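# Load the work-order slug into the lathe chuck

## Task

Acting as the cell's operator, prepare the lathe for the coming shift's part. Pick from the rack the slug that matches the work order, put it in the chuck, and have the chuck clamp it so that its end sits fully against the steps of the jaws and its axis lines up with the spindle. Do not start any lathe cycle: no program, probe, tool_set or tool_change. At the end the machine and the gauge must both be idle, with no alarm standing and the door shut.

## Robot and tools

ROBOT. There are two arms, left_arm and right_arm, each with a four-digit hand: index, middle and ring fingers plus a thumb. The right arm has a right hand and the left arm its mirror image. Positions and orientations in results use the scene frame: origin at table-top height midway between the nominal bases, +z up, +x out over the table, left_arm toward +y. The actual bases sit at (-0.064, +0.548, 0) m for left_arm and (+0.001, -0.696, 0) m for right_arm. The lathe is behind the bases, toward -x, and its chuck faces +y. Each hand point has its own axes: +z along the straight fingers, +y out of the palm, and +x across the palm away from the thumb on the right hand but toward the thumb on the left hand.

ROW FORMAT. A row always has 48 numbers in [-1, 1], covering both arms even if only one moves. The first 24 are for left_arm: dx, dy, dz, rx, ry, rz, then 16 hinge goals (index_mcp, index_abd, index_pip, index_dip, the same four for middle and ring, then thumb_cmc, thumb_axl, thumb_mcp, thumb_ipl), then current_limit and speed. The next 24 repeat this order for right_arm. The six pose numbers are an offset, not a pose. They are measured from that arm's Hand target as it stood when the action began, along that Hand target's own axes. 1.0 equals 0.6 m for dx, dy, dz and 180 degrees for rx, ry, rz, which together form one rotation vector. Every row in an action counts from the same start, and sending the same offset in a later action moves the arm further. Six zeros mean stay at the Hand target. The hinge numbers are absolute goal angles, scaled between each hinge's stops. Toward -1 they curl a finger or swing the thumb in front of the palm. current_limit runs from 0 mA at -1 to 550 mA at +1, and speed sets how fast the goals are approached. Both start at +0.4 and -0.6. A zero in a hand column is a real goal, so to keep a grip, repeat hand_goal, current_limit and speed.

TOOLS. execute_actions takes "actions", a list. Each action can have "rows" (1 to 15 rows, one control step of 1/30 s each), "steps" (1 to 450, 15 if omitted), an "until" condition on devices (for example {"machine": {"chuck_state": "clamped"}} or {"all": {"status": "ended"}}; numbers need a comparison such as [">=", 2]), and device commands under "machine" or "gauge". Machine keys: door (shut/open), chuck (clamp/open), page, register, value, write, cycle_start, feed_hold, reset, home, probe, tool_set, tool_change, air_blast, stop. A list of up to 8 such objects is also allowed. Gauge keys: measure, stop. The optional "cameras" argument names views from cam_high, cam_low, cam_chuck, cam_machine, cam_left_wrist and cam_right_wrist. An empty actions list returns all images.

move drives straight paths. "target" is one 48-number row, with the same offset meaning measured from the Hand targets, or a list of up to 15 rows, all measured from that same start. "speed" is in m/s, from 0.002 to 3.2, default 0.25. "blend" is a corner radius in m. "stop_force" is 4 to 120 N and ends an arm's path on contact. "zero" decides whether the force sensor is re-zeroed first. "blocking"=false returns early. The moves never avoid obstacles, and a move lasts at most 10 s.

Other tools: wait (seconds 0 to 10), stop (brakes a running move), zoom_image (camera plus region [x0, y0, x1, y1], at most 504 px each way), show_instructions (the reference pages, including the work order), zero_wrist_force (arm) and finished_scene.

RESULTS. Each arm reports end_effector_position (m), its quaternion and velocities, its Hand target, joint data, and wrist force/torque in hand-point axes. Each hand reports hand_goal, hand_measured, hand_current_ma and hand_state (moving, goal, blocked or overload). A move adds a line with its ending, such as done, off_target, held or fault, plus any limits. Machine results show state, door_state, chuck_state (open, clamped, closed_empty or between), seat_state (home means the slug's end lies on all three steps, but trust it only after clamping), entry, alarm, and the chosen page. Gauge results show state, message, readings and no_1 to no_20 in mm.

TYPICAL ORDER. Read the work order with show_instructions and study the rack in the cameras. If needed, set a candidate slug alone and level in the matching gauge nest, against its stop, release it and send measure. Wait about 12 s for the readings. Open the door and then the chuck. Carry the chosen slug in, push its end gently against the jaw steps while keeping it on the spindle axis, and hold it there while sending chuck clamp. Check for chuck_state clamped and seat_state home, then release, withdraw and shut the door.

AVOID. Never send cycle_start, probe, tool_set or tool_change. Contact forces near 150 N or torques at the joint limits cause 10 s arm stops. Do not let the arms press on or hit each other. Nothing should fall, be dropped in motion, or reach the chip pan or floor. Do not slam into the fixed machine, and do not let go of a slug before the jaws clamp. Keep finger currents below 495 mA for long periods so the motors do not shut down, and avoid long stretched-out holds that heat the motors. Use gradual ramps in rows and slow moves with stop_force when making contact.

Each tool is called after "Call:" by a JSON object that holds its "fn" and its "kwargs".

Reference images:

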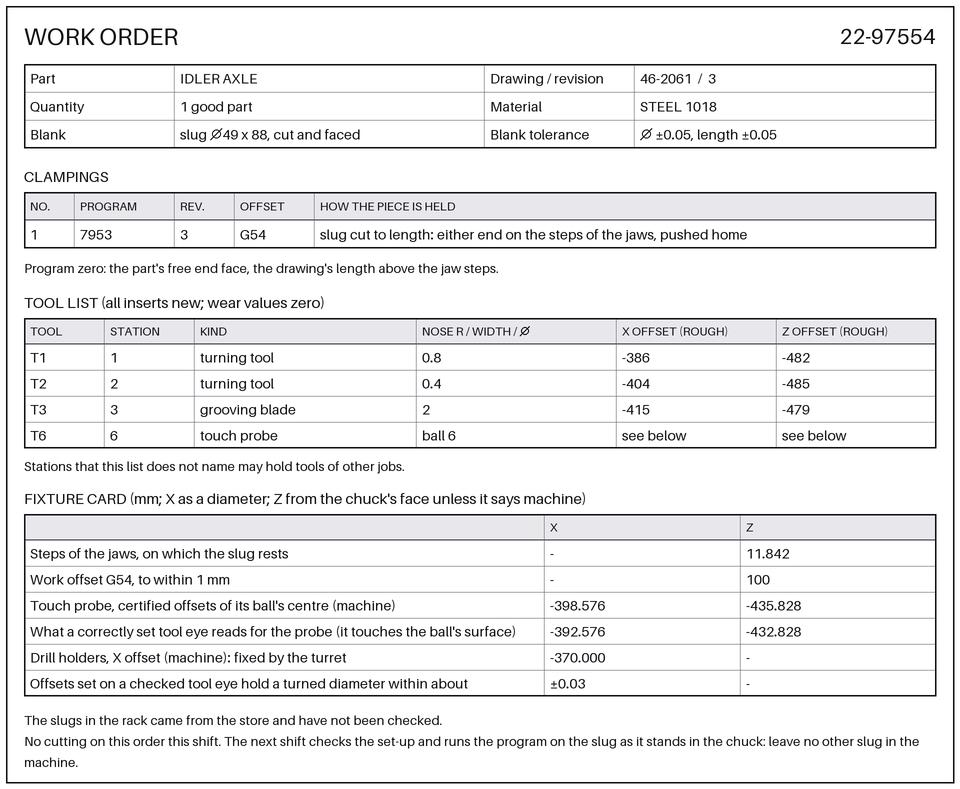

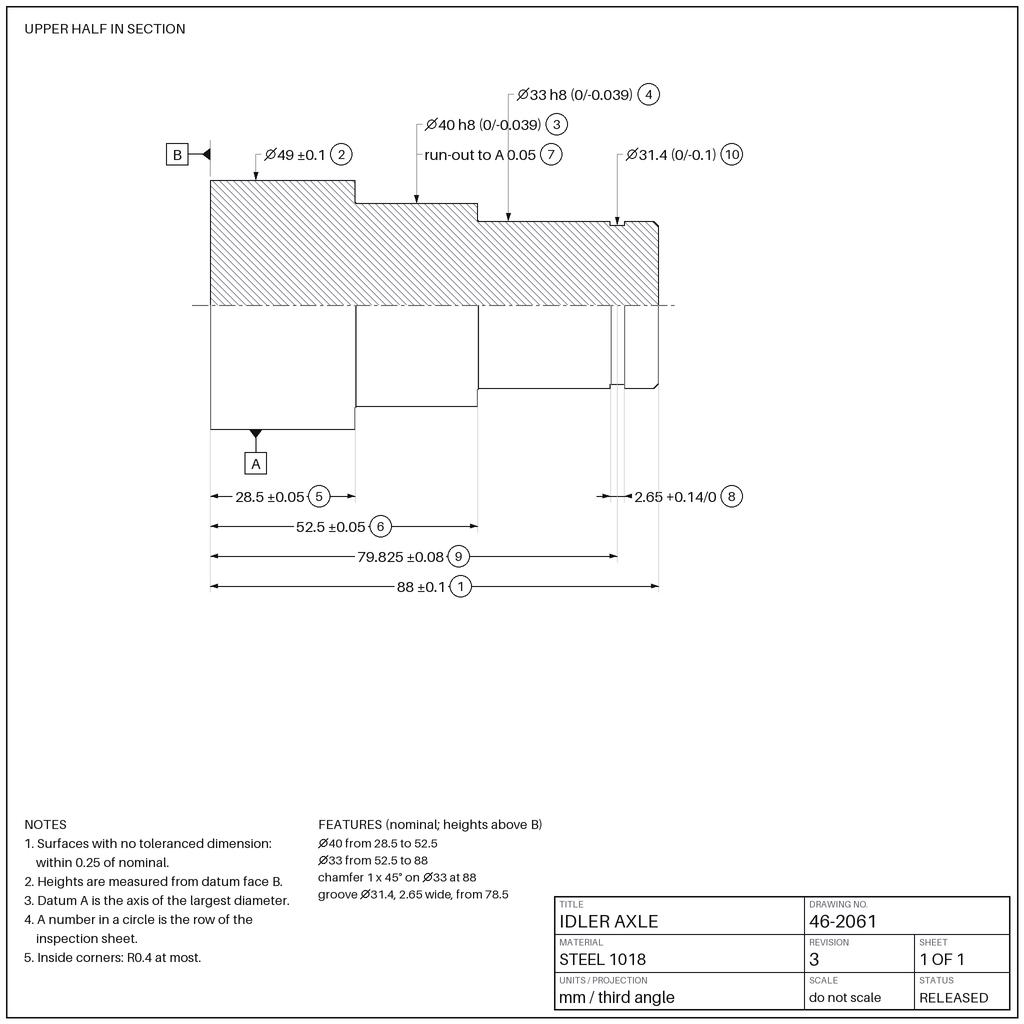

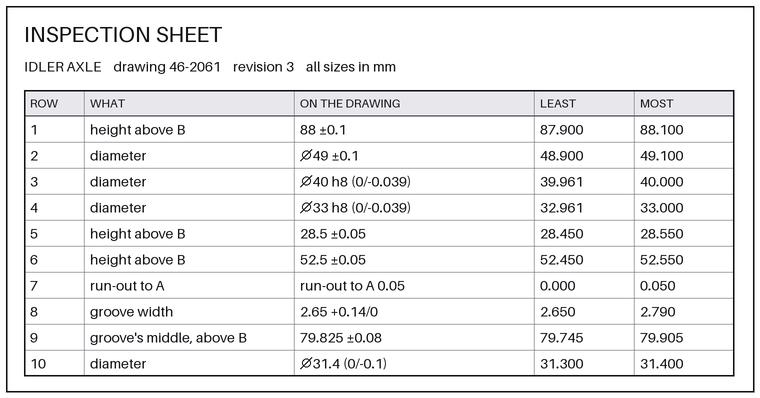

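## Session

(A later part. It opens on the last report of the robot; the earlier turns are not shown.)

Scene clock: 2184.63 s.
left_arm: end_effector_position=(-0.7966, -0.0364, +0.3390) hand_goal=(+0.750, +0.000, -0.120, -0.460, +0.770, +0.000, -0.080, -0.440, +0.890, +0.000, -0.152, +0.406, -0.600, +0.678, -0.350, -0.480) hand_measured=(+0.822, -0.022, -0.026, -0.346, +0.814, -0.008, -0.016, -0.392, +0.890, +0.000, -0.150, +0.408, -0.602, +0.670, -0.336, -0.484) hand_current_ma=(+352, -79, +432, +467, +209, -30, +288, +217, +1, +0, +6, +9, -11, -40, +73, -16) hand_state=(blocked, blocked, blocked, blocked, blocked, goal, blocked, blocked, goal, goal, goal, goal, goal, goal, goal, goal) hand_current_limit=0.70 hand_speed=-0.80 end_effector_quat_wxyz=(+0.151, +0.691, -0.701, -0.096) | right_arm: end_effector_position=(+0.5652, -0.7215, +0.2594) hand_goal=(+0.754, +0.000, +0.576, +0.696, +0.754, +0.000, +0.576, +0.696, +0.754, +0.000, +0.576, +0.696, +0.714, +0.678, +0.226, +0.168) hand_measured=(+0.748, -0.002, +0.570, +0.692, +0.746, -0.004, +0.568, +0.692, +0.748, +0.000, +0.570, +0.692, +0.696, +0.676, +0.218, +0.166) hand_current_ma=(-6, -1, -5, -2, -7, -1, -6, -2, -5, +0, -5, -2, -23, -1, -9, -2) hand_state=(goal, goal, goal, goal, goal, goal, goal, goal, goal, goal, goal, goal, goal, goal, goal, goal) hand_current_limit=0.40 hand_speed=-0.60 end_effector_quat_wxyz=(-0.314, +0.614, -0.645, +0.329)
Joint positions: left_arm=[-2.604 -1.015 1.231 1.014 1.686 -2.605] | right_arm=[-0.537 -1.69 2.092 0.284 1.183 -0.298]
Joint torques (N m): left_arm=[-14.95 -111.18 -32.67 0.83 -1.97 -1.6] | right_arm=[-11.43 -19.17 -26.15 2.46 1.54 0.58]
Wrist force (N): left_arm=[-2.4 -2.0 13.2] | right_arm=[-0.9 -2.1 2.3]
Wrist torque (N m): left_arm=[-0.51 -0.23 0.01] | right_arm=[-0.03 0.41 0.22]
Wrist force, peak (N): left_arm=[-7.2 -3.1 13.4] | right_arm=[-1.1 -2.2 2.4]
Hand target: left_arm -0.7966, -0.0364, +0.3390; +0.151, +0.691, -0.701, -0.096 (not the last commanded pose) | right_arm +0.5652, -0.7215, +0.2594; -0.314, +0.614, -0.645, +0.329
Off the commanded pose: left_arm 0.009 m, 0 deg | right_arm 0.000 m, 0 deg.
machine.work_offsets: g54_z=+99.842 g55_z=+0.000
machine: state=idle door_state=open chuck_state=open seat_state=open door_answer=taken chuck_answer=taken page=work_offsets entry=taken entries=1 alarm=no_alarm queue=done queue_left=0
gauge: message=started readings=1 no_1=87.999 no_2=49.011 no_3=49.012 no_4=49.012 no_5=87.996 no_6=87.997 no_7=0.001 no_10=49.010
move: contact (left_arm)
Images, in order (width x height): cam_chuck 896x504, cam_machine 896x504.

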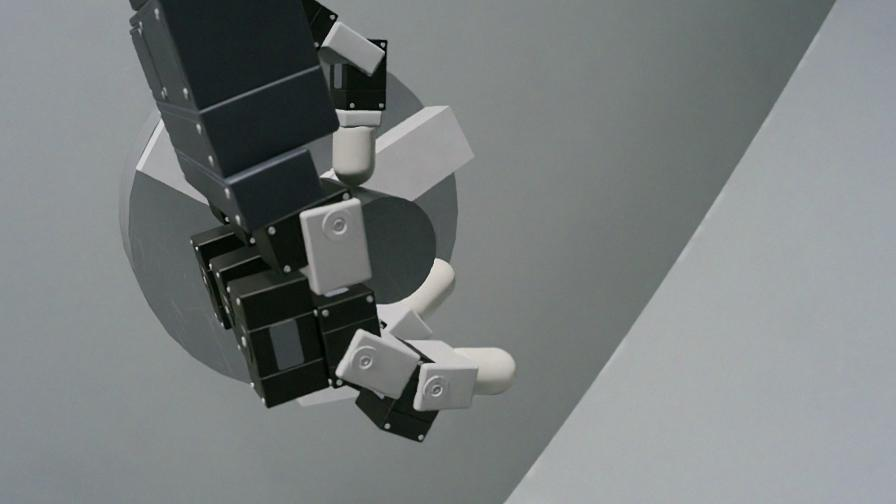

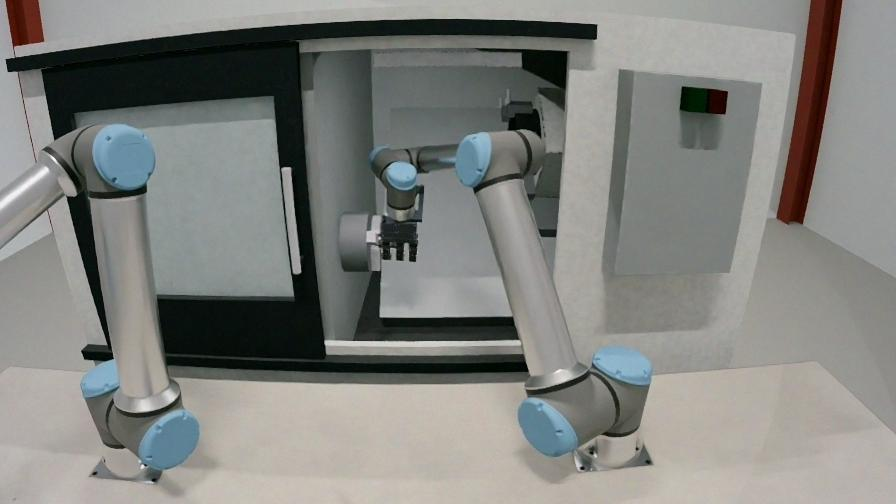

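Call:
{"fn": "move", "kwargs": {"target": [[-0.0025,0.0,-0.0,0,0,0, 0.75,0,-0.12,-0.46,0.77,0,-0.08,-0.44,0.89,0,-0.153,0.406,-0.6,0.678,-0.35,-0.48,0.7,-0.8, 0,0,0,0,0,0, 0.754,0,0.576,0.696,0.754,0,0.576,0.696,0.754,0,0.576,0.696,0.714,0.678,0.226,0.168,0.4,-0.6],[-0.0025,0.0028,0.0020,0,0,0, 0.75,0,-0.12,-0.46,0.77,0,-0.08,-0.44,0.89,0,-0.153,0.406,-0.6,0.678,-0.35,-0.48,0.7,-0.8, 0,0,0,0,0,0, 0.754,0,0.576,0.696,0.754,0,0.576,0.696,0.754,0,0.576,0.696,0.714,0.678,0.226,0.168,0.4,-0.6]], "speed": 0.02}}

Call:
{"fn": "move", "kwargs": {"target": [0.025,0,0.0013,0,0,0, 0.75,0,-0.12,-0.46,0.77,0,-0.08,-0.44,0.89,0,-0.153,0.406,-0.6,0.678,-0.35,-0.48,0.7,-0.8, 0,0,0,0,0,0, 0.754,0,0.576,0.696,0.754,0,0.576,0.696,0.754,0,0.576,0.696,0.714,0.678,0.226,0.168,0.4,-0.6], "speed": 0.01, "stop_force": 7}}

Scene clock: 2198.37 s.
left_arm: end_effector_position=(-0.7984, -0.0350, +0.3384) hand_goal=(+0.750, +0.000, -0.120, -0.460, +0.770, +0.000, -0.080, -0.440, +0.890, +0.000, -0.152, +0.406, -0.600, +0.678, -0.350, -0.480) hand_measured=(+0.822, -0.020, -0.026, -0.346, +0.814, -0.006, -0.016, -0.392, +0.890, +0.000, -0.150, +0.408, -0.602, +0.672, -0.336, -0.484) hand_current_ma=(+352, -72, +432, +467, +209, -22, +288, +217, +1, +0, +6, +9, -11, -31, +73, -16) hand_state=(blocked, goal, blocked, blocked, blocked, goal, blocked, blocked, goal, goal, goal, goal, goal, goal, goal, goal) hand_current_limit=0.70 hand_speed=-0.80 end_effector_quat_wxyz=(+0.151, +0.691, -0.701, -0.096) | right_arm: end_effector_position=(+0.5652, -0.7215, +0.2594) hand_goal=(+0.754, +0.000, +0.576, +0.696, +0.754, +0.000, +0.576, +0.696, +0.754, +0.000, +0.576, +0.696, +0.714, +0.678, +0.226, +0.168) hand_measured=(+0.748, -0.002, +0.570, +0.692, +0.746, -0.004, +0.568, +0.692, +0.748, +0.000, +0.570, +0.692, +0.696, +0.676, +0.218, +0.166) hand_current_ma=(-6, -1, -5, -2, -7, -1, -6, -2, -5, +0, -5, -2, -23, -1, -9, -2) hand_state=(goal, goal, goal, goal, goal, goal, goal, goal, goal, goal, goal, goal, goal, goal, goal, goal) hand_current_limit=0.40 hand_speed=-0.60 end_effector_quat_wxyz=(-0.314, +0.614, -0.645, +0.329)
Joint positions: left_arm=[-2.606 -1.014 1.23 1.013 1.685 -2.607] | right_arm=[-0.537 -1.69 2.092 0.284 1.183 -0.298]
Joint torques (N m): left_arm=[-20.4 -77.63 -51.89 4.93 -1.57 -1.65] | right_arm=[-11.46 -17.55 -26.28 2.48 1.63 0.93]
Wrist force (N): left_arm=[-0.1 -4.3 12.0] | right_arm=[-1.0 -1.7 2.5]
Wrist torque (N m): left_arm=[-0.39 -0.17 0.21] | right_arm=[0.00 0.43 0.22]
Wrist force, peak (N): left_arm=[-1.8 -2.1 13.5] | right_arm=[-1.0 -2.1 2.6]
Hand target: left_arm -0.7986, -0.0350, +0.3383; +0.151, +0.691, -0.701, -0.096 | right_arm +0.5652, -0.7215, +0.2594; -0.314, +0.614, -0.645, +0.329
Off the commanded pose: left_arm 0.000 m, 0 deg | right_arm 0.000 m, 0 deg.
machine.work_offsets: g54_z=+99.842 g55_z=+0.000
machine: state=idle door_state=open chuck_state=open seat_state=open door_answer=taken chuck_answer=taken page=work_offsets entry=taken entries=1 alarm=no_alarm queue=done queue_left=0
gauge: message=started readings=1 no_1=87.999 no_2=49.011 no_3=49.012 no_4=49.012 no_5=87.996 no_6=87.997 no_7=0.001 no_10=49.010
move: done

Scene clock: 2201.03 s.
left_arm: end_effector_position=(-0.7988, -0.0486, +0.3387) hand_goal=(+0.750, +0.000, -0.120, -0.460, +0.770, +0.000, -0.080, -0.440, +0.890, +0.000, -0.152, +0.406, -0.600, +0.678, -0.350, -0.480) hand_measured=(+0.824, -0.042, -0.026, -0.346, +0.816, -0.006, -0.020, -0.394, +0.890, +0.000, -0.150, +0.408, -0.602, +0.676, -0.338, -0.482) hand_current_ma=(+366, -163, +432, +467, +214, -20, +267, +204, +1, +0, +6, +9, -8, -13, +62, -6) hand_state=(blocked, blocked, blocked, blocked, blocked, goal, blocked, blocked, goal, goal, goal, goal, goal, goal, goal, goal) hand_current_limit=0.70 hand_speed=-0.80 end_effector_quat_wxyz=(+0.151, +0.691, -0.701, -0.096) | right_arm: end_effector_position=(+0.5652, -0.7215, +0.2594) hand_goal=(+0.754, +0.000, +0.576, +0.696, +0.754, +0.000, +0.576, +0.696, +0.754, +0.000, +0.576, +0.696, +0.714, +0.678, +0.226, +0.168) hand_measured=(+0.748, -0.002, +0.570, +0.692, +0.746, -0.004, +0.568, +0.692, +0.748, +0.000, +0.570, +0.692, +0.696, +0.676, +0.218, +0.166) hand_current_ma=(-6, -1, -5, -2, -7, -1, -6, -2, -5, +0, -5, -2, -23, -1, -9, -2) hand_state=(goal, goal, goal, goal, goal, goal, goal, goal, goal, goal, goal, goal, goal, goal, goal, goal) hand_current_limit=0.40 hand_speed=-0.60 end_effector_quat_wxyz=(-0.314, +0.614, -0.645, +0.329)
Joint positions: left_arm=[-2.592 -0.997 1.203 1.025 1.69 -2.593] | right_arm=[-0.537 -1.69 2.092 0.284 1.183 -0.298]
Joint torques (N m): left_arm=[-14.53 -112.98 -34.38 0.59 -2.15 -1.65] | right_arm=[-11.05 -18.9 -25.99 2.2 1.96 0.49]
Wrist force (N): left_arm=[-2.5 -4.4 12.5] | right_arm=[-0.9 -2.0 2.4]
Wrist torque (N m): left_arm=[-0.48 -0.48 -0.11] | right_arm=[-0.03 0.42 0.22]
Wrist force, peak (N): left_arm=[-5.5 -4.7 17.1] | right_arm=[-1.0 -1.7 2.8]
Hand target: left_arm -0.7988, -0.0486, +0.3387; +0.151, +0.691, -0.701, -0.096 (not the last commanded pose) | right_arm +0.5652, -0.7215, +0.2594; -0.314, +0.614, -0.645, +0.329
Off the commanded pose: left_arm 0.001 m, 0 deg | right_arm 0.000 m, 0 deg.
machine.work_offsets: g54_z=+99.842 g55_z=+0.000
machine: state=idle door_state=open chuck_state=open seat_state=open door_answer=taken chuck_answer=taken page=work_offsets entry=taken entries=1 alarm=no_alarm queue=done queue_left=0
gauge: message=started readings=1 no_1=87.999 no_2=49.011 no_3=49.012 no_4=49.012 no_5=87.996 no_6=87.997 no_7=0.001 no_10=49.010
move: contact (left_arm)

Call:
{"fn": "execute_actions", "kwargs": {"actions": [], "cameras": ["cam_left_wrist","cam_chuck","cam_low","cam_machine"]}}

Call:
{"fn": "zoom_image", "kwargs": {"camera": "cam_machine", "region": [355, 205, 435, 285]}}

Call:
{"fn": "zoom_image", "kwargs": {"camera": "cam_chuck", "region": [300, 130, 500, 350]}}

Call:
{"fn": "zoom_image", "kwargs": {"camera": "cam_left_wrist", "region": [90, 180, 390, 430]}}

Scene clock: 2204.97 s.
left_arm: end_effector_position=(-0.7988, -0.0486, +0.3387) hand_goal=(+0.750, +0.000, -0.120, -0.460, +0.770, +0.000, -0.080, -0.440, +0.890, +0.000, -0.152, +0.406, -0.600, +0.678, -0.350, -0.480) hand_measured=(+0.824, -0.042, -0.026, -0.346, +0.816, -0.006, -0.020, -0.394, +0.890, +0.000, -0.150, +0.408, -0.602, +0.676, -0.338, -0.482) hand_current_ma=(+366, -163, +432, +468, +214, -20, +267, +204, +1, +0, +6, +9, -8, -13, +62, -6) hand_state=(blocked, blocked, blocked, blocked, blocked, goal, blocked, blocked, goal, goal, goal, goal, goal, goal, goal, goal) hand_current_limit=0.70 hand_speed=-0.80 end_effector_quat_wxyz=(+0.151, +0.691, -0.701, -0.096) | right_arm: end_effector_position=(+0.5652, -0.7215, +0.2594) hand_goal=(+0.754, +0.000, +0.576, +0.696, +0.754, +0.000, +0.576, +0.696, +0.754, +0.000, +0.576, +0.696, +0.714, +0.678, +0.226, +0.168) hand_measured=(+0.748, -0.002, +0.570, +0.692, +0.746, -0.004, +0.568, +0.692, +0.748, +0.000, +0.570, +0.692, +0.696, +0.676, +0.218, +0.166) hand_current_ma=(-6, -1, -5, -2, -7, -1, -6, -2, -5, +0, -5, -2, -23, -1, -9, -2) hand_state=(goal, goal, goal, goal, goal, goal, goal, goal, goal, goal, goal, goal, goal, goal, goal, goal) hand_current_limit=0.40 hand_speed=-0.60 end_effector_quat_wxyz=(-0.314, +0.614, -0.645, +0.329)
Joint positions: left_arm=[-2.592 -0.997 1.203 1.025 1.69 -2.593] | right_arm=[-0.537 -1.69 2.092 0.284 1.183 -0.298]
Joint velocities: within noise
Joint torques (N m): left_arm=[-14.86 -113.78 -35.7 2.28 -0.75 -1.54] | right_arm=[-10.71 -17.8 -26.22 2.22 1.72 0.41]
Motor temperatures (°C): left_arm=[43 35 33 33 43 36] | right_arm=[34 28 36 45 43 42]
Wrist force (N): left_arm=[-2.6 -3.7 12.5] | right_arm=[-0.7 -2.0 2.4]
Wrist torque (N m): left_arm=[-0.44 -0.44 -0.14] | right_arm=[-0.02 0.38 0.24]
Wrist force, peak (N): left_arm=[-2.9 -4.3 13.0] | right_arm=[-1.1 -2.2 2.5]
Hand target: left_arm -0.7988, -0.0486, +0.3387; +0.151, +0.691, -0.701, -0.096 (not the last commanded pose) | right_arm +0.5652, -0.7215, +0.2594; -0.314, +0.614, -0.645, +0.329
Off the commanded pose: left_arm 0.001 m, 0 deg | right_arm 0.000 m, 0 deg.
machine.work_offsets: g54_z=+99.842 g55_z=+0.000
machine: state=idle door_state=open chuck_state=open seat_state=open door_answer=taken chuck_answer=taken page=work_offsets entry=taken entries=1 alarm=no_alarm queue=done queue_left=0
gauge: message=started readings=1 no_1=87.999 no_2=49.011 no_3=49.012 no_4=49.012 no_5=87.996 no_6=87.997 no_7=0.001 no_10=49.010
Images, in order (width x height): cam_low 896x504, cam_chuck 896x504, cam_machine 896x504, cam_left_wrist 616x616.

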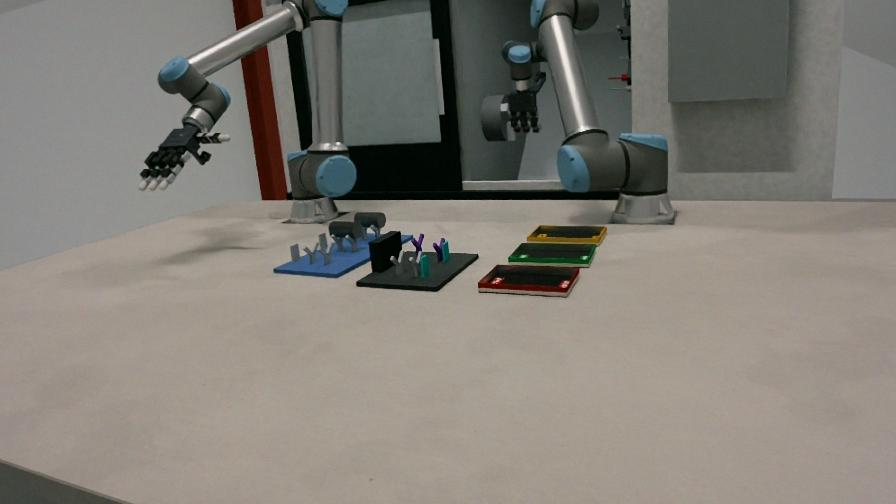

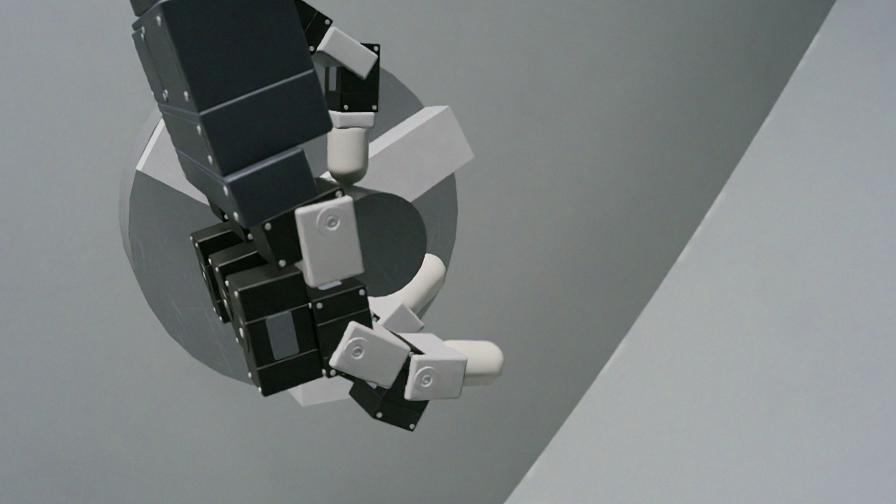

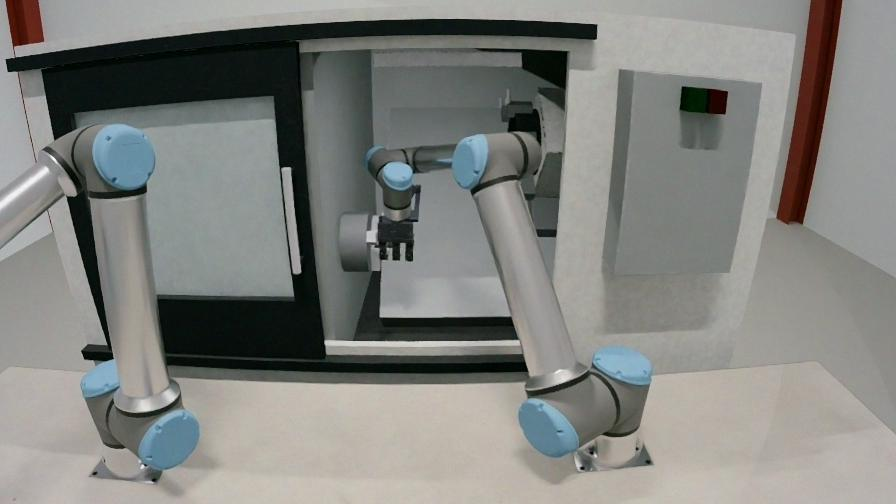

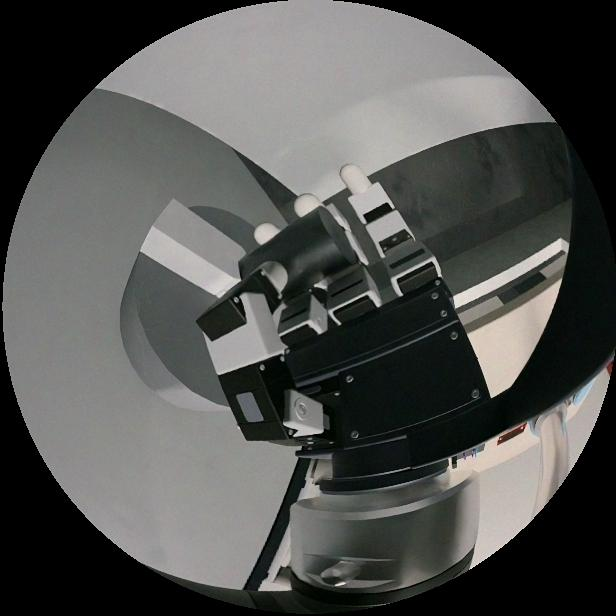

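Scaled by 6.300 from the camera's 896x504 image, which has a finer 1280x720 frame.

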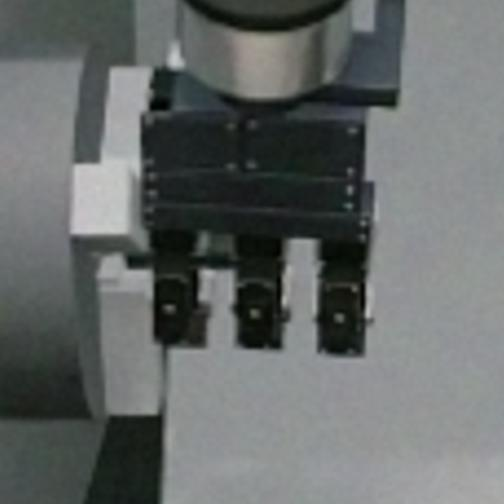

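Scaled by 2.291 from the camera's 896x504 image, which has a finer 1280x720 frame.

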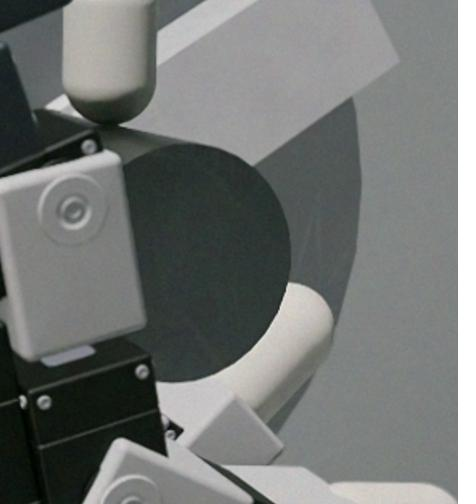

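Scaled by 1.680 from the camera's 616x616 image, which has a finer 880x880 frame.

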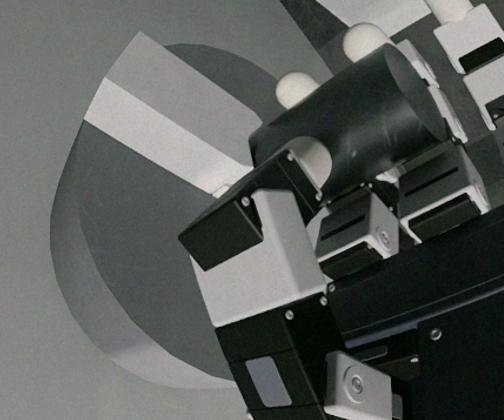

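Call:
{"fn": "execute_actions", "kwargs": {"actions": [{"machine":{"chuck":"clamp"},"steps":90}], "cameras": ["cam_left_wrist","cam_chuck","cam_machine"]}}

Call:
{"fn": "zoom_image", "kwargs": {"camera": "cam_chuck", "region": [300, 130, 500, 350]}}

Call:
{"fn": "zoom_image", "kwargs": {"camera": "cam_left_wrist", "region": [90, 180, 390, 430]}}

Scene clock: 2219.80 s.
left_arm: end_effector_position=(-0.7988, -0.0486, +0.3387) hand_goal=(+0.750, +0.000, -0.120, -0.460, +0.770, +0.000, -0.080, -0.440, +0.890, +0.000, -0.152, +0.406, -0.600, +0.678, -0.350, -0.480) hand_measured=(+0.832, -0.042, -0.012, -0.346, +0.822, -0.006, -0.020, -0.402, +0.890, +0.000, -0.150, +0.408, -0.602, +0.678, -0.350, -0.480) hand_current_ma=(+400, -162, +467, +468, +250, -19, +267, +172, +1, +0, +6, +9, -5, +4, +1, +3) hand_state=(blocked, blocked, blocked, blocked, blocked, goal, blocked, blocked, goal, goal, goal, goal, goal, goal, goal, goal) hand_current_limit=0.70 hand_speed=-0.80 end_effector_quat_wxyz=(+0.151, +0.691, -0.701, -0.096) | right_arm: end_effector_position=(+0.5652, -0.7215, +0.2594) hand_goal=(+0.754, +0.000, +0.576, +0.696, +0.754, +0.000, +0.576, +0.696, +0.754, +0.000, +0.576, +0.696, +0.714, +0.678, +0.226, +0.168) hand_measured=(+0.748, -0.002, +0.570, +0.692, +0.746, -0.004, +0.568, +0.692, +0.748, +0.000, +0.570, +0.692, +0.696, +0.676, +0.218, +0.166) hand_current_ma=(-6, -1, -5, -2, -7, -1, -6, -2, -5, +0, -5, -2, -23, -1, -9, -2) hand_state=(goal, goal, goal, goal, goal, goal, goal, goal, goal, goal, goal, goal, goal, goal, goal, goal) hand_current_limit=0.40 hand_speed=-0.60 end_effector_quat_wxyz=(-0.314, +0.614, -0.645, +0.329)
Joint positions: left_arm=[-2.592 -0.997 1.203 1.025 1.69 -2.593] | right_arm=[-0.537 -1.69 2.092 0.284 1.183 -0.298]
Joint torques (N m): left_arm=[-4.08 -113.24 -41.47 2.39 0.19 -0.43] | right_arm=[-10.61 -18.21 -26.54 2.22 1.95 0.52]
Wrist force (N): left_arm=[0.4 -4.1 23.7] | right_arm=[-0.7 -2.0 2.2]
Wrist torque (N m): left_arm=[-1.01 -0.33 -0.15] | right_arm=[-0.01 0.40 0.23]
Wrist force, peak (N): left_arm=[0.5 -4.3 24.1] | right_arm=[-1.0 -2.1 2.7]
Hand target: left_arm -0.7988, -0.0486, +0.3387; +0.151, +0.691, -0.701, -0.096 (not the last commanded pose) | right_arm +0.5652, -0.7215, +0.2594; -0.314, +0.614, -0.645, +0.329
Off the commanded pose: left_arm 0.001 m, 0 deg | right_arm 0.000 m, 0 deg.
machine.work_offsets: g54_z=+99.842 g55_z=+0.000
machine: state=idle door_state=open chuck_state=clamped seat_state=open door_answer=taken chuck_answer=taken page=work_offsets entry=taken entries=1 alarm=no_alarm queue=done queue_left=0
gauge: message=started readings=1 no_1=87.999 no_2=49.011 no_3=49.012 no_4=49.012 no_5=87.996 no_6=87.997 no_7=0.001 no_10=49.010
Images, in order (width x height): cam_chuck 896x504, cam_machine 896x504, cam_left_wrist 616x616.

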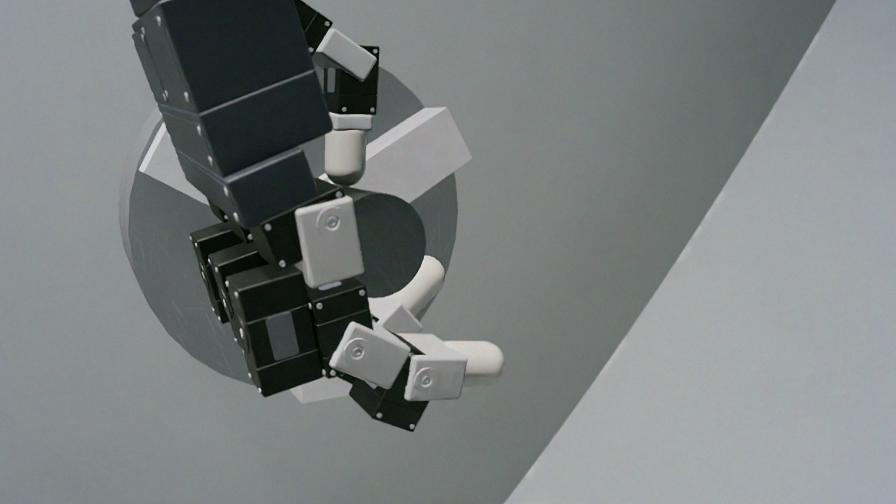

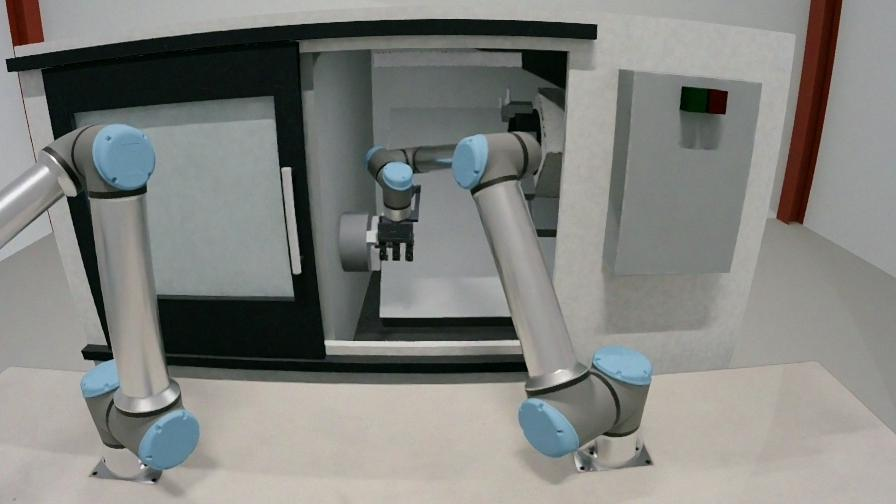

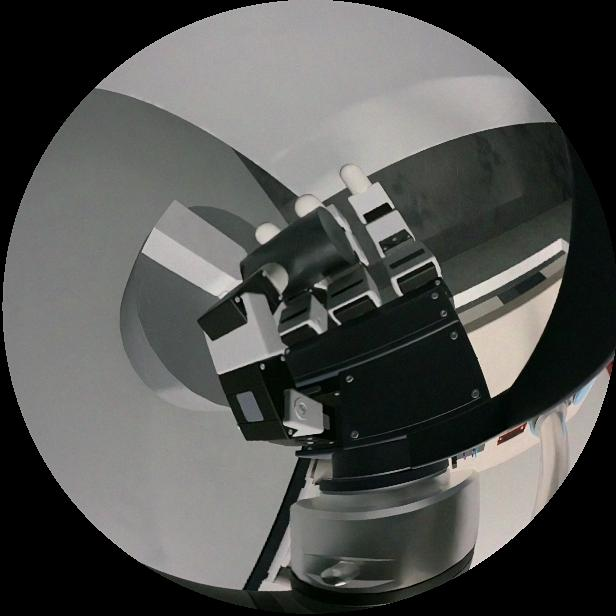

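Scaled by 2.291 from the camera's 896x504 image, which has a finer 1280x720 frame.

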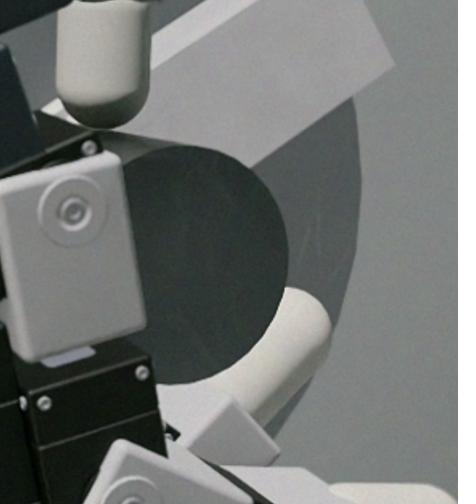

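Scaled by 1.680 from the camera's 616x616 image, which has a finer 880x880 frame.

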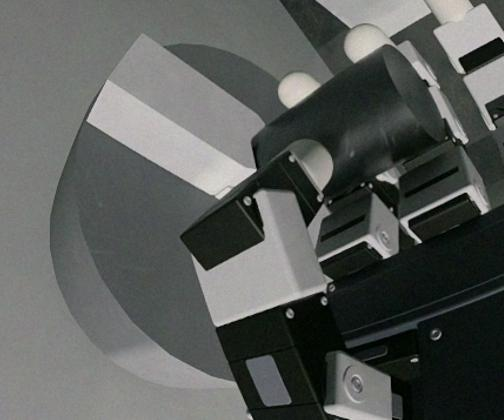

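Call:
{"fn": "execute_actions", "kwargs": {"actions": [{"rows":[[0,0,0,0,0,0, 0.82,0,0,-0.15,0.82,0,0,-0.15,0.89,0,-0.153,0.406,-0.6,0.678,-0.18,-0.2,0.5,-0.8, 0,0,0,0,0,0, 0.754,0,0.576,0.696,0.754,0,0.576,0.696,0.754,0,0.576,0.696,0.714,0.678,0.226,0.168,0.4,-0.6]],"steps":60},{"rows":[[0,0,0,0,0,0, 0.89,0,-0.153,0.406,0.89,0,-0.153,0.406,0.89,0,-0.153,0.406,-0.6,0.678,-0.112,-0.05,0.4,-0.6, 0,0,0,0,0,0, 0.754,0,0.576,0.696,0.754,0,0.576,0.696,0.754,0,0.576,0.696,0.714,0.678,0.226,0.168,0.4,-0.6]],"steps":45}], "cameras": ["cam_left_wrist","cam_chuck","cam_machine"]}}

Call:
{"fn": "zoom_image", "kwargs": {"camera": "cam_chuck", "region": [300, 130, 500, 350]}}

Call:
{"fn": "zoom_image", "kwargs": {"camera": "cam_left_wrist", "region": [90, 180, 390, 430]}}

Scene clock: 2268.43 s.
left_arm: end_effector_position=(-0.7988, -0.0486, +0.3387) hand_goal=(+0.890, +0.000, -0.152, +0.406, +0.890, +0.000, -0.152, +0.406, +0.890, +0.000, -0.152, +0.406, -0.600, +0.678, -0.112, -0.050) hand_measured=(+0.884, -0.042, -0.152, +0.400, +0.890, -0.004, -0.144, +0.404, +0.890, +0.000, -0.150, +0.408, -0.602, +0.678, -0.120, -0.054) hand_current_ma=(-22, -162, -3, -25, -1, -11, +30, -8, +1, +0, +6, +9, -5, +4, -47, -19) hand_state=(goal, blocked, goal, goal, goal, goal, goal, goal, goal, goal, goal, goal, goal, goal, goal, goal) hand_current_limit=0.40 hand_speed=-0.60 end_effector_quat_wxyz=(+0.151, +0.691, -0.701, -0.096) | right_arm: end_effector_position=(+0.5652, -0.7215, +0.2594) hand_goal=(+0.754, +0.000, +0.576, +0.696, +0.754, +0.000, +0.576, +0.696, +0.754, +0.000, +0.576, +0.696, +0.714, +0.678, +0.226, +0.168) hand_measured=(+0.748, -0.002, +0.570, +0.692, +0.746, -0.004, +0.568, +0.692, +0.748, +0.000, +0.570, +0.692, +0.696, +0.676, +0.218, +0.166) hand_current_ma=(-6, -1, -5, -2, -7, -1, -6, -2, -5, +0, -5, -2, -23, -1, -9, -2) hand_state=(goal, goal, goal, goal, goal, goal, goal, goal, goal, goal, goal, goal, goal, goal, goal, goal) hand_current_limit=0.40 hand_speed=-0.60 end_effector_quat_wxyz=(-0.314, +0.614, -0.645, +0.329)
Joint positions: left_arm=[-2.592 -0.997 1.203 1.025 1.69 -2.593] | right_arm=[-0.537 -1.69 2.092 0.284 1.183 -0.298]
Joint torques (N m): left_arm=[9.89 -70.3 -28.52 2.63 -0.57 1.35] | right_arm=[-10.21 -17.96 -26.5 2.12 2.07 0.62]
Wrist force (N): left_arm=[-2.3 0.7 -0.3] | right_arm=[-0.9 -1.8 2.3]
Wrist torque (N m): left_arm=[0.08 -0.25 -0.05] | right_arm=[0.01 0.42 0.22]
Wrist force, peak (N): left_arm=[0.3 -4.6 24.2] | right_arm=[-1.2 -2.3 2.5]
Hand target: left_arm -0.7988, -0.0486, +0.3387; +0.151, +0.691, -0.701, -0.096 | right_arm +0.5652, -0.7215, +0.2594; -0.314, +0.614, -0.645, +0.329
Off the commanded pose: left_arm 0.000 m, 0 deg | right_arm 0.000 m, 0 deg.
machine.work_offsets: g54_z=+99.842 g55_z=+0.000
machine: state=idle door_state=open chuck_state=clamped seat_state=open door_answer=taken chuck_answer=taken page=work_offsets entry=taken entries=1 alarm=no_alarm queue=done queue_left=0
gauge: message=started readings=1 no_1=87.999 no_2=49.011 no_3=49.012 no_4=49.012 no_5=87.996 no_6=87.997 no_7=0.001 no_10=49.010
Images, in order (width x height): cam_chuck 896x504, cam_machine 896x504, cam_left_wrist 616x616.

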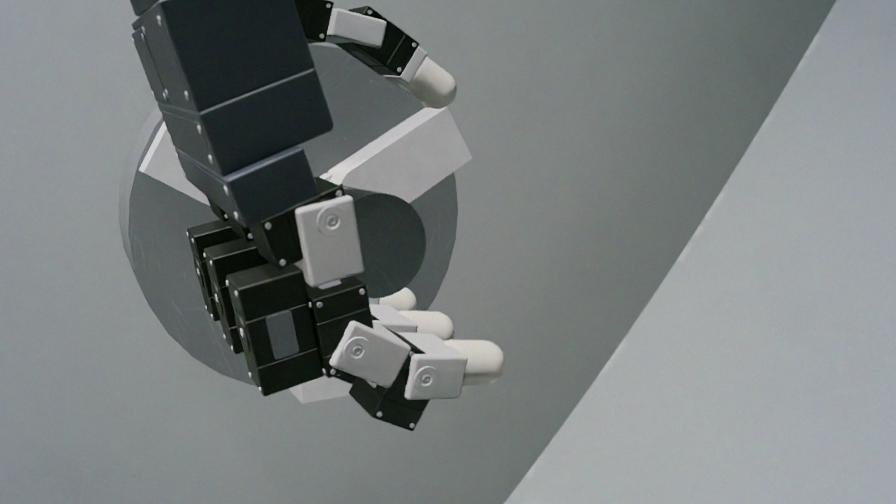

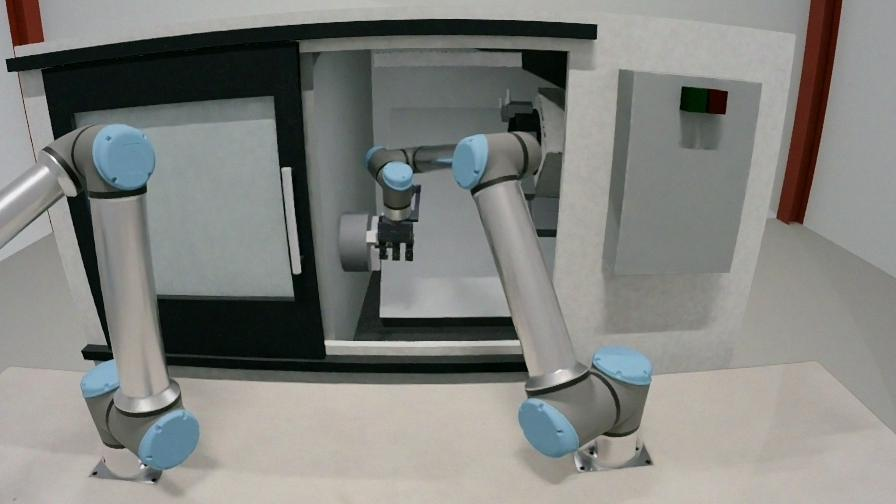

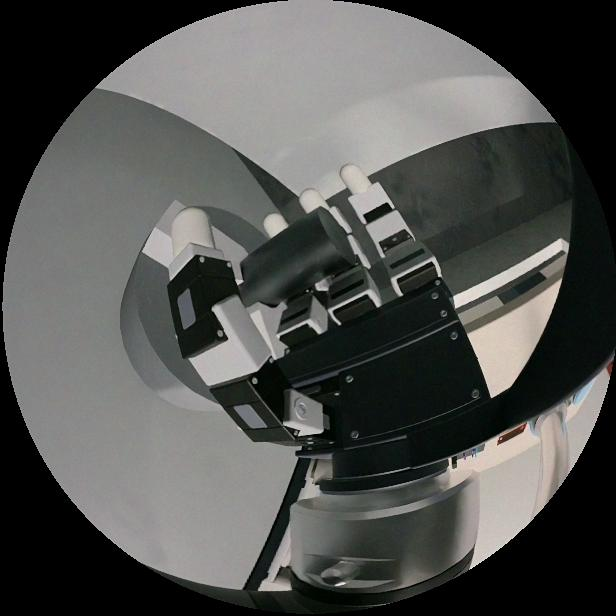

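Scaled by 2.291 from the camera's 896x504 image, which has a finer 1280x720 frame.

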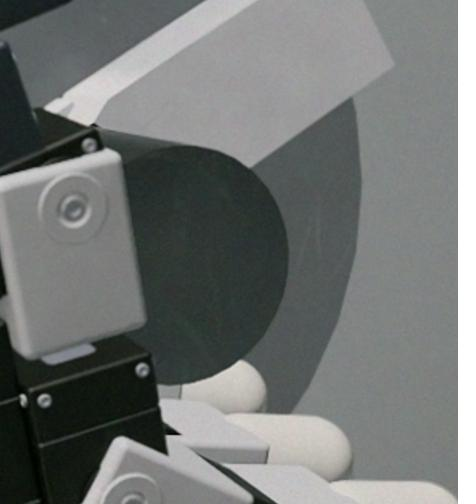

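Scaled by 1.680 from the camera's 616x616 image, which has a finer 880x880 frame.

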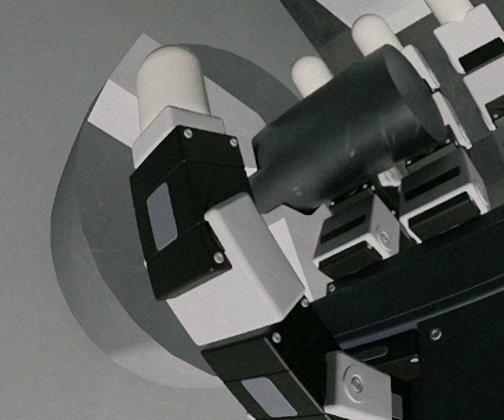

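Call:
{"fn": "move", "kwargs": {"target": [[-0.025,-0.0026,-0.0026,0,0,0, 0.89,0,-0.153,0.406,0.89,0,-0.153,0.406,0.89,0,-0.153,0.406,-0.6,0.678,-0.112,-0.05,0.4,-0.6, 0,0,0,0,0,0, 0.754,0,0.576,0.696,0.754,0,0.576,0.696,0.754,0,0.576,0.696,0.714,0.678,0.226,0.168,0.4,-0.6],[-0.025,-0.0026,-0.0026,0,-0.0224,-0.0082, 0.89,0,-0.153,0.406,0.89,0,-0.153,0.406,0.89,0,-0.153,0.406,-0.6,0.678,-0.112,-0.05,0.4,-0.6, 0,0,0,0,0,0, 0.754,0,0.576,0.696,0.754,0,0.576,0.696,0.754,0,0.576,0.696,0.714,0.678,0.226,0.168,0.4,-0.6]], "speed": 0.03, "cameras": ["cam_left_wrist","cam_chuck","cam_machine"]}}

Call:
{"fn": "zoom_image", "kwargs": {"camera": "cam_chuck", "region": [240, 60, 540, 360]}}

Call:
{"fn": "zoom_image", "kwargs": {"camera": "cam_left_wrist", "region": [90, 180, 390, 430]}}

Call:
{"fn": "zoom_image", "kwargs": {"camera": "cam_machine", "region": [355, 205, 435, 285]}}

Scene clock: 2277.90 s.
left_arm: end_effector_position=(-0.7968, -0.0336, +0.3385) hand_goal=(+0.890, +0.000, -0.152, +0.406, +0.890, +0.000, -0.152, +0.406, +0.890, +0.000, -0.152, +0.406, -0.600, +0.678, -0.112, -0.050) hand_measured=(+0.890, -0.004, -0.152, +0.404, +0.890, -0.002, -0.144, +0.404, +0.890, +0.000, -0.150, +0.408, -0.602, +0.678, -0.120, -0.054) hand_current_ma=(+0, -10, -2, -9, +0, -9, +30, -8, +1, +0, +6, +9, -5, +4, -47, -19) hand_state=(goal, goal, goal, goal, goal, goal, goal, goal, goal, goal, goal, goal, goal, goal, goal, goal) hand_current_limit=0.40 hand_speed=-0.60 end_effector_quat_wxyz=(+0.125, +0.696, -0.697, -0.122) | right_arm: end_effector_position=(+0.5652, -0.7215, +0.2594) hand_goal=(+0.754, +0.000, +0.576, +0.696, +0.754, +0.000, +0.576, +0.696, +0.754, +0.000, +0.576, +0.696, +0.714, +0.678, +0.226, +0.168) hand_measured=(+0.748, -0.002, +0.570, +0.692, +0.746, -0.004, +0.568, +0.692, +0.748, +0.000, +0.570, +0.692, +0.696, +0.676, +0.218, +0.166) hand_current_ma=(-6, -1, -5, -2, -7, -1, -6, -2, -5, +0, -5, -2, -23, -1, -9, -2) hand_state=(goal, goal, goal, goal, goal, goal, goal, goal, goal, goal, goal, goal, goal, goal, goal, goal) hand_current_limit=0.40 hand_speed=-0.60 end_effector_quat_wxyz=(-0.314, +0.614, -0.645, +0.329)
Joint positions: left_arm=[-2.59 -0.997 1.206 1.058 1.751 -2.612] | right_arm=[-0.537 -1.69 2.092 0.284 1.183 -0.298]
Joint torques (N m): left_arm=[16.9 -66.65 -46.23 4.92 2.07 -1.74] | right_arm=[-9.49 -19.49 -26.47 2 2.09 0.63]
Wrist force (N): left_arm=[0.8 -0.1 0.1] | right_arm=[-1.1 -1.8 2.2]
Wrist torque (N m): left_arm=[0.05 -0.03 0.29] | right_arm=[0.01 0.45 0.21]
Wrist force, peak (N): left_arm=[-2.5 0.3 -0.4] | right_arm=[-1.1 -1.9 2.8]
Hand target: left_arm -0.7968, -0.0336, +0.3385; +0.125, +0.696, -0.697, -0.123 | right_arm +0.5652, -0.7215, +0.2594; -0.314, +0.614, -0.645, +0.329
Off the commanded pose: left_arm 0.000 m, 0 deg | right_arm 0.000 m, 0 deg.
machine.work_offsets: g54_z=+99.842 g55_z=+0.000
machine: state=idle door_state=open chuck_state=clamped seat_state=open door_answer=taken chuck_answer=taken page=work_offsets entry=taken entries=1 alarm=no_alarm queue=done queue_left=0
gauge: message=started readings=1 no_1=87.999 no_2=49.011 no_3=49.012 no_4=49.012 no_5=87.996 no_6=87.997 no_7=0.001 no_10=49.010
move: done
Images, in order (width x height): cam_chuck 896x504, cam_machine 896x504, cam_left_wrist 616x616.

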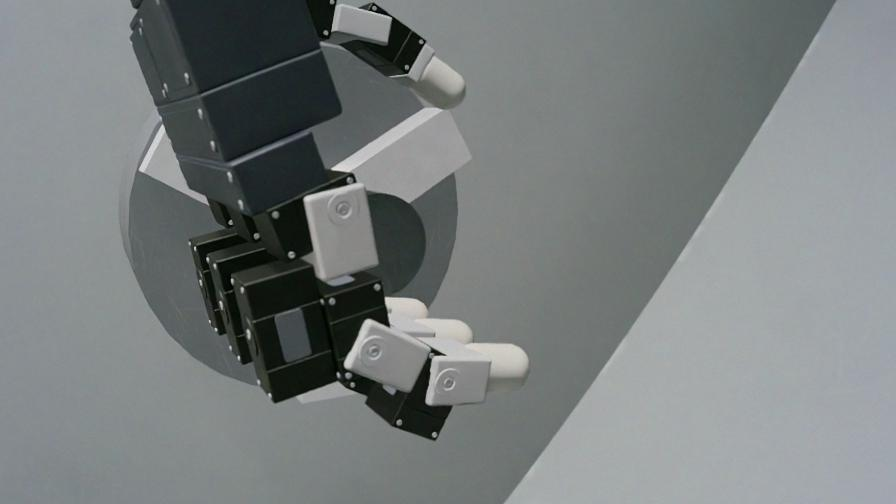

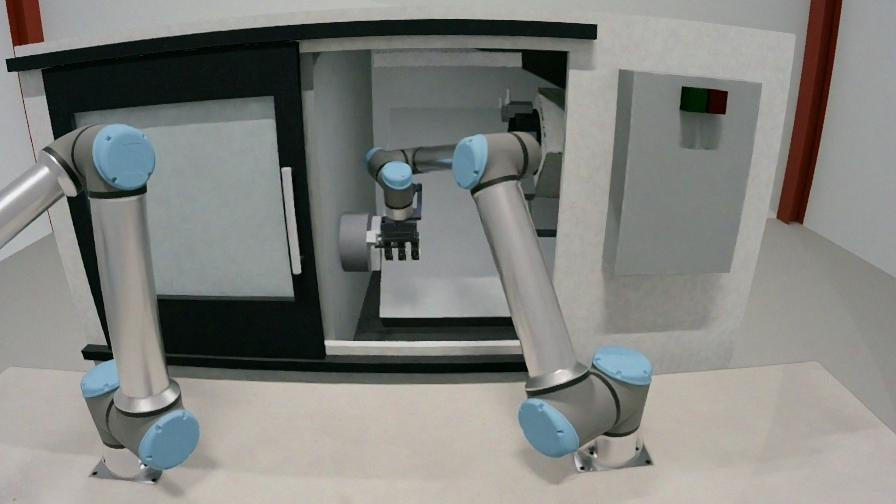

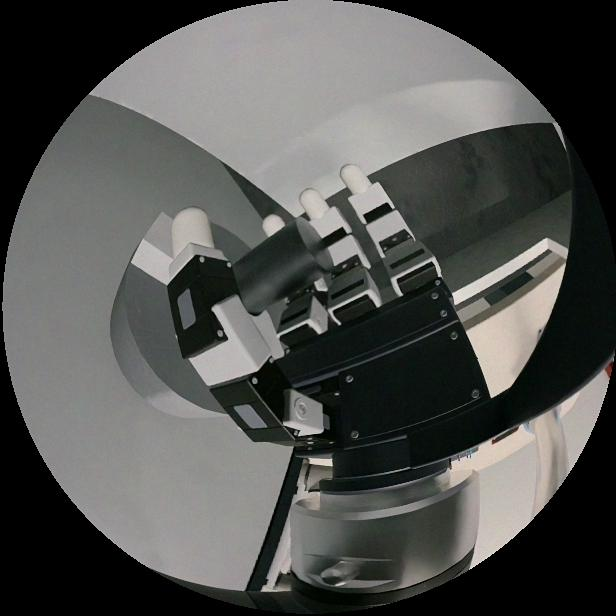

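Scaled by 1.680 from the camera's 896x504 image, which has a finer 1280x720 frame.

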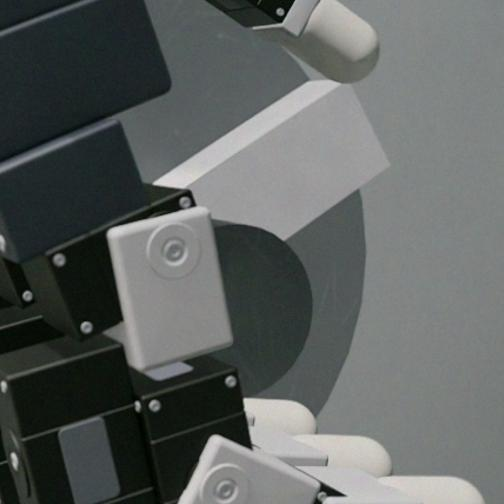

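Scaled by 1.680 from the camera's 616x616 image, which has a finer 880x880 frame.

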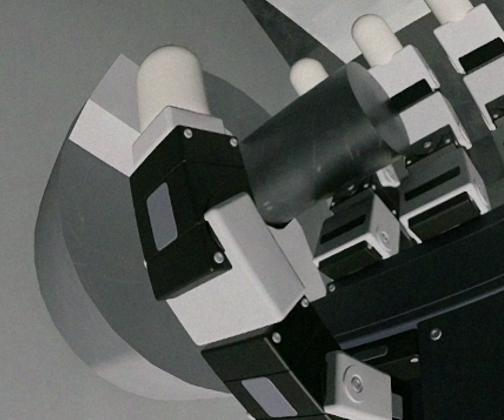

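Scaled by 6.300 from the camera's 896x504 image, which has a finer 1280x720 frame.

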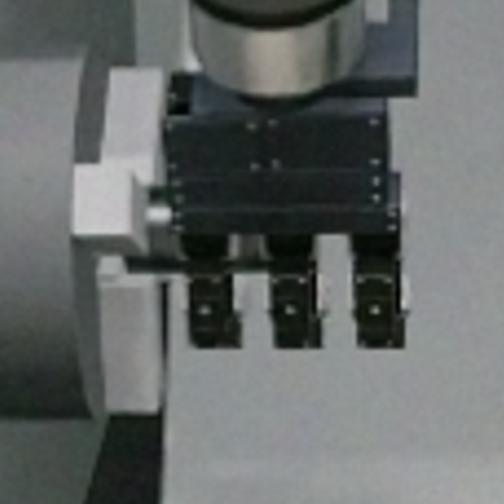

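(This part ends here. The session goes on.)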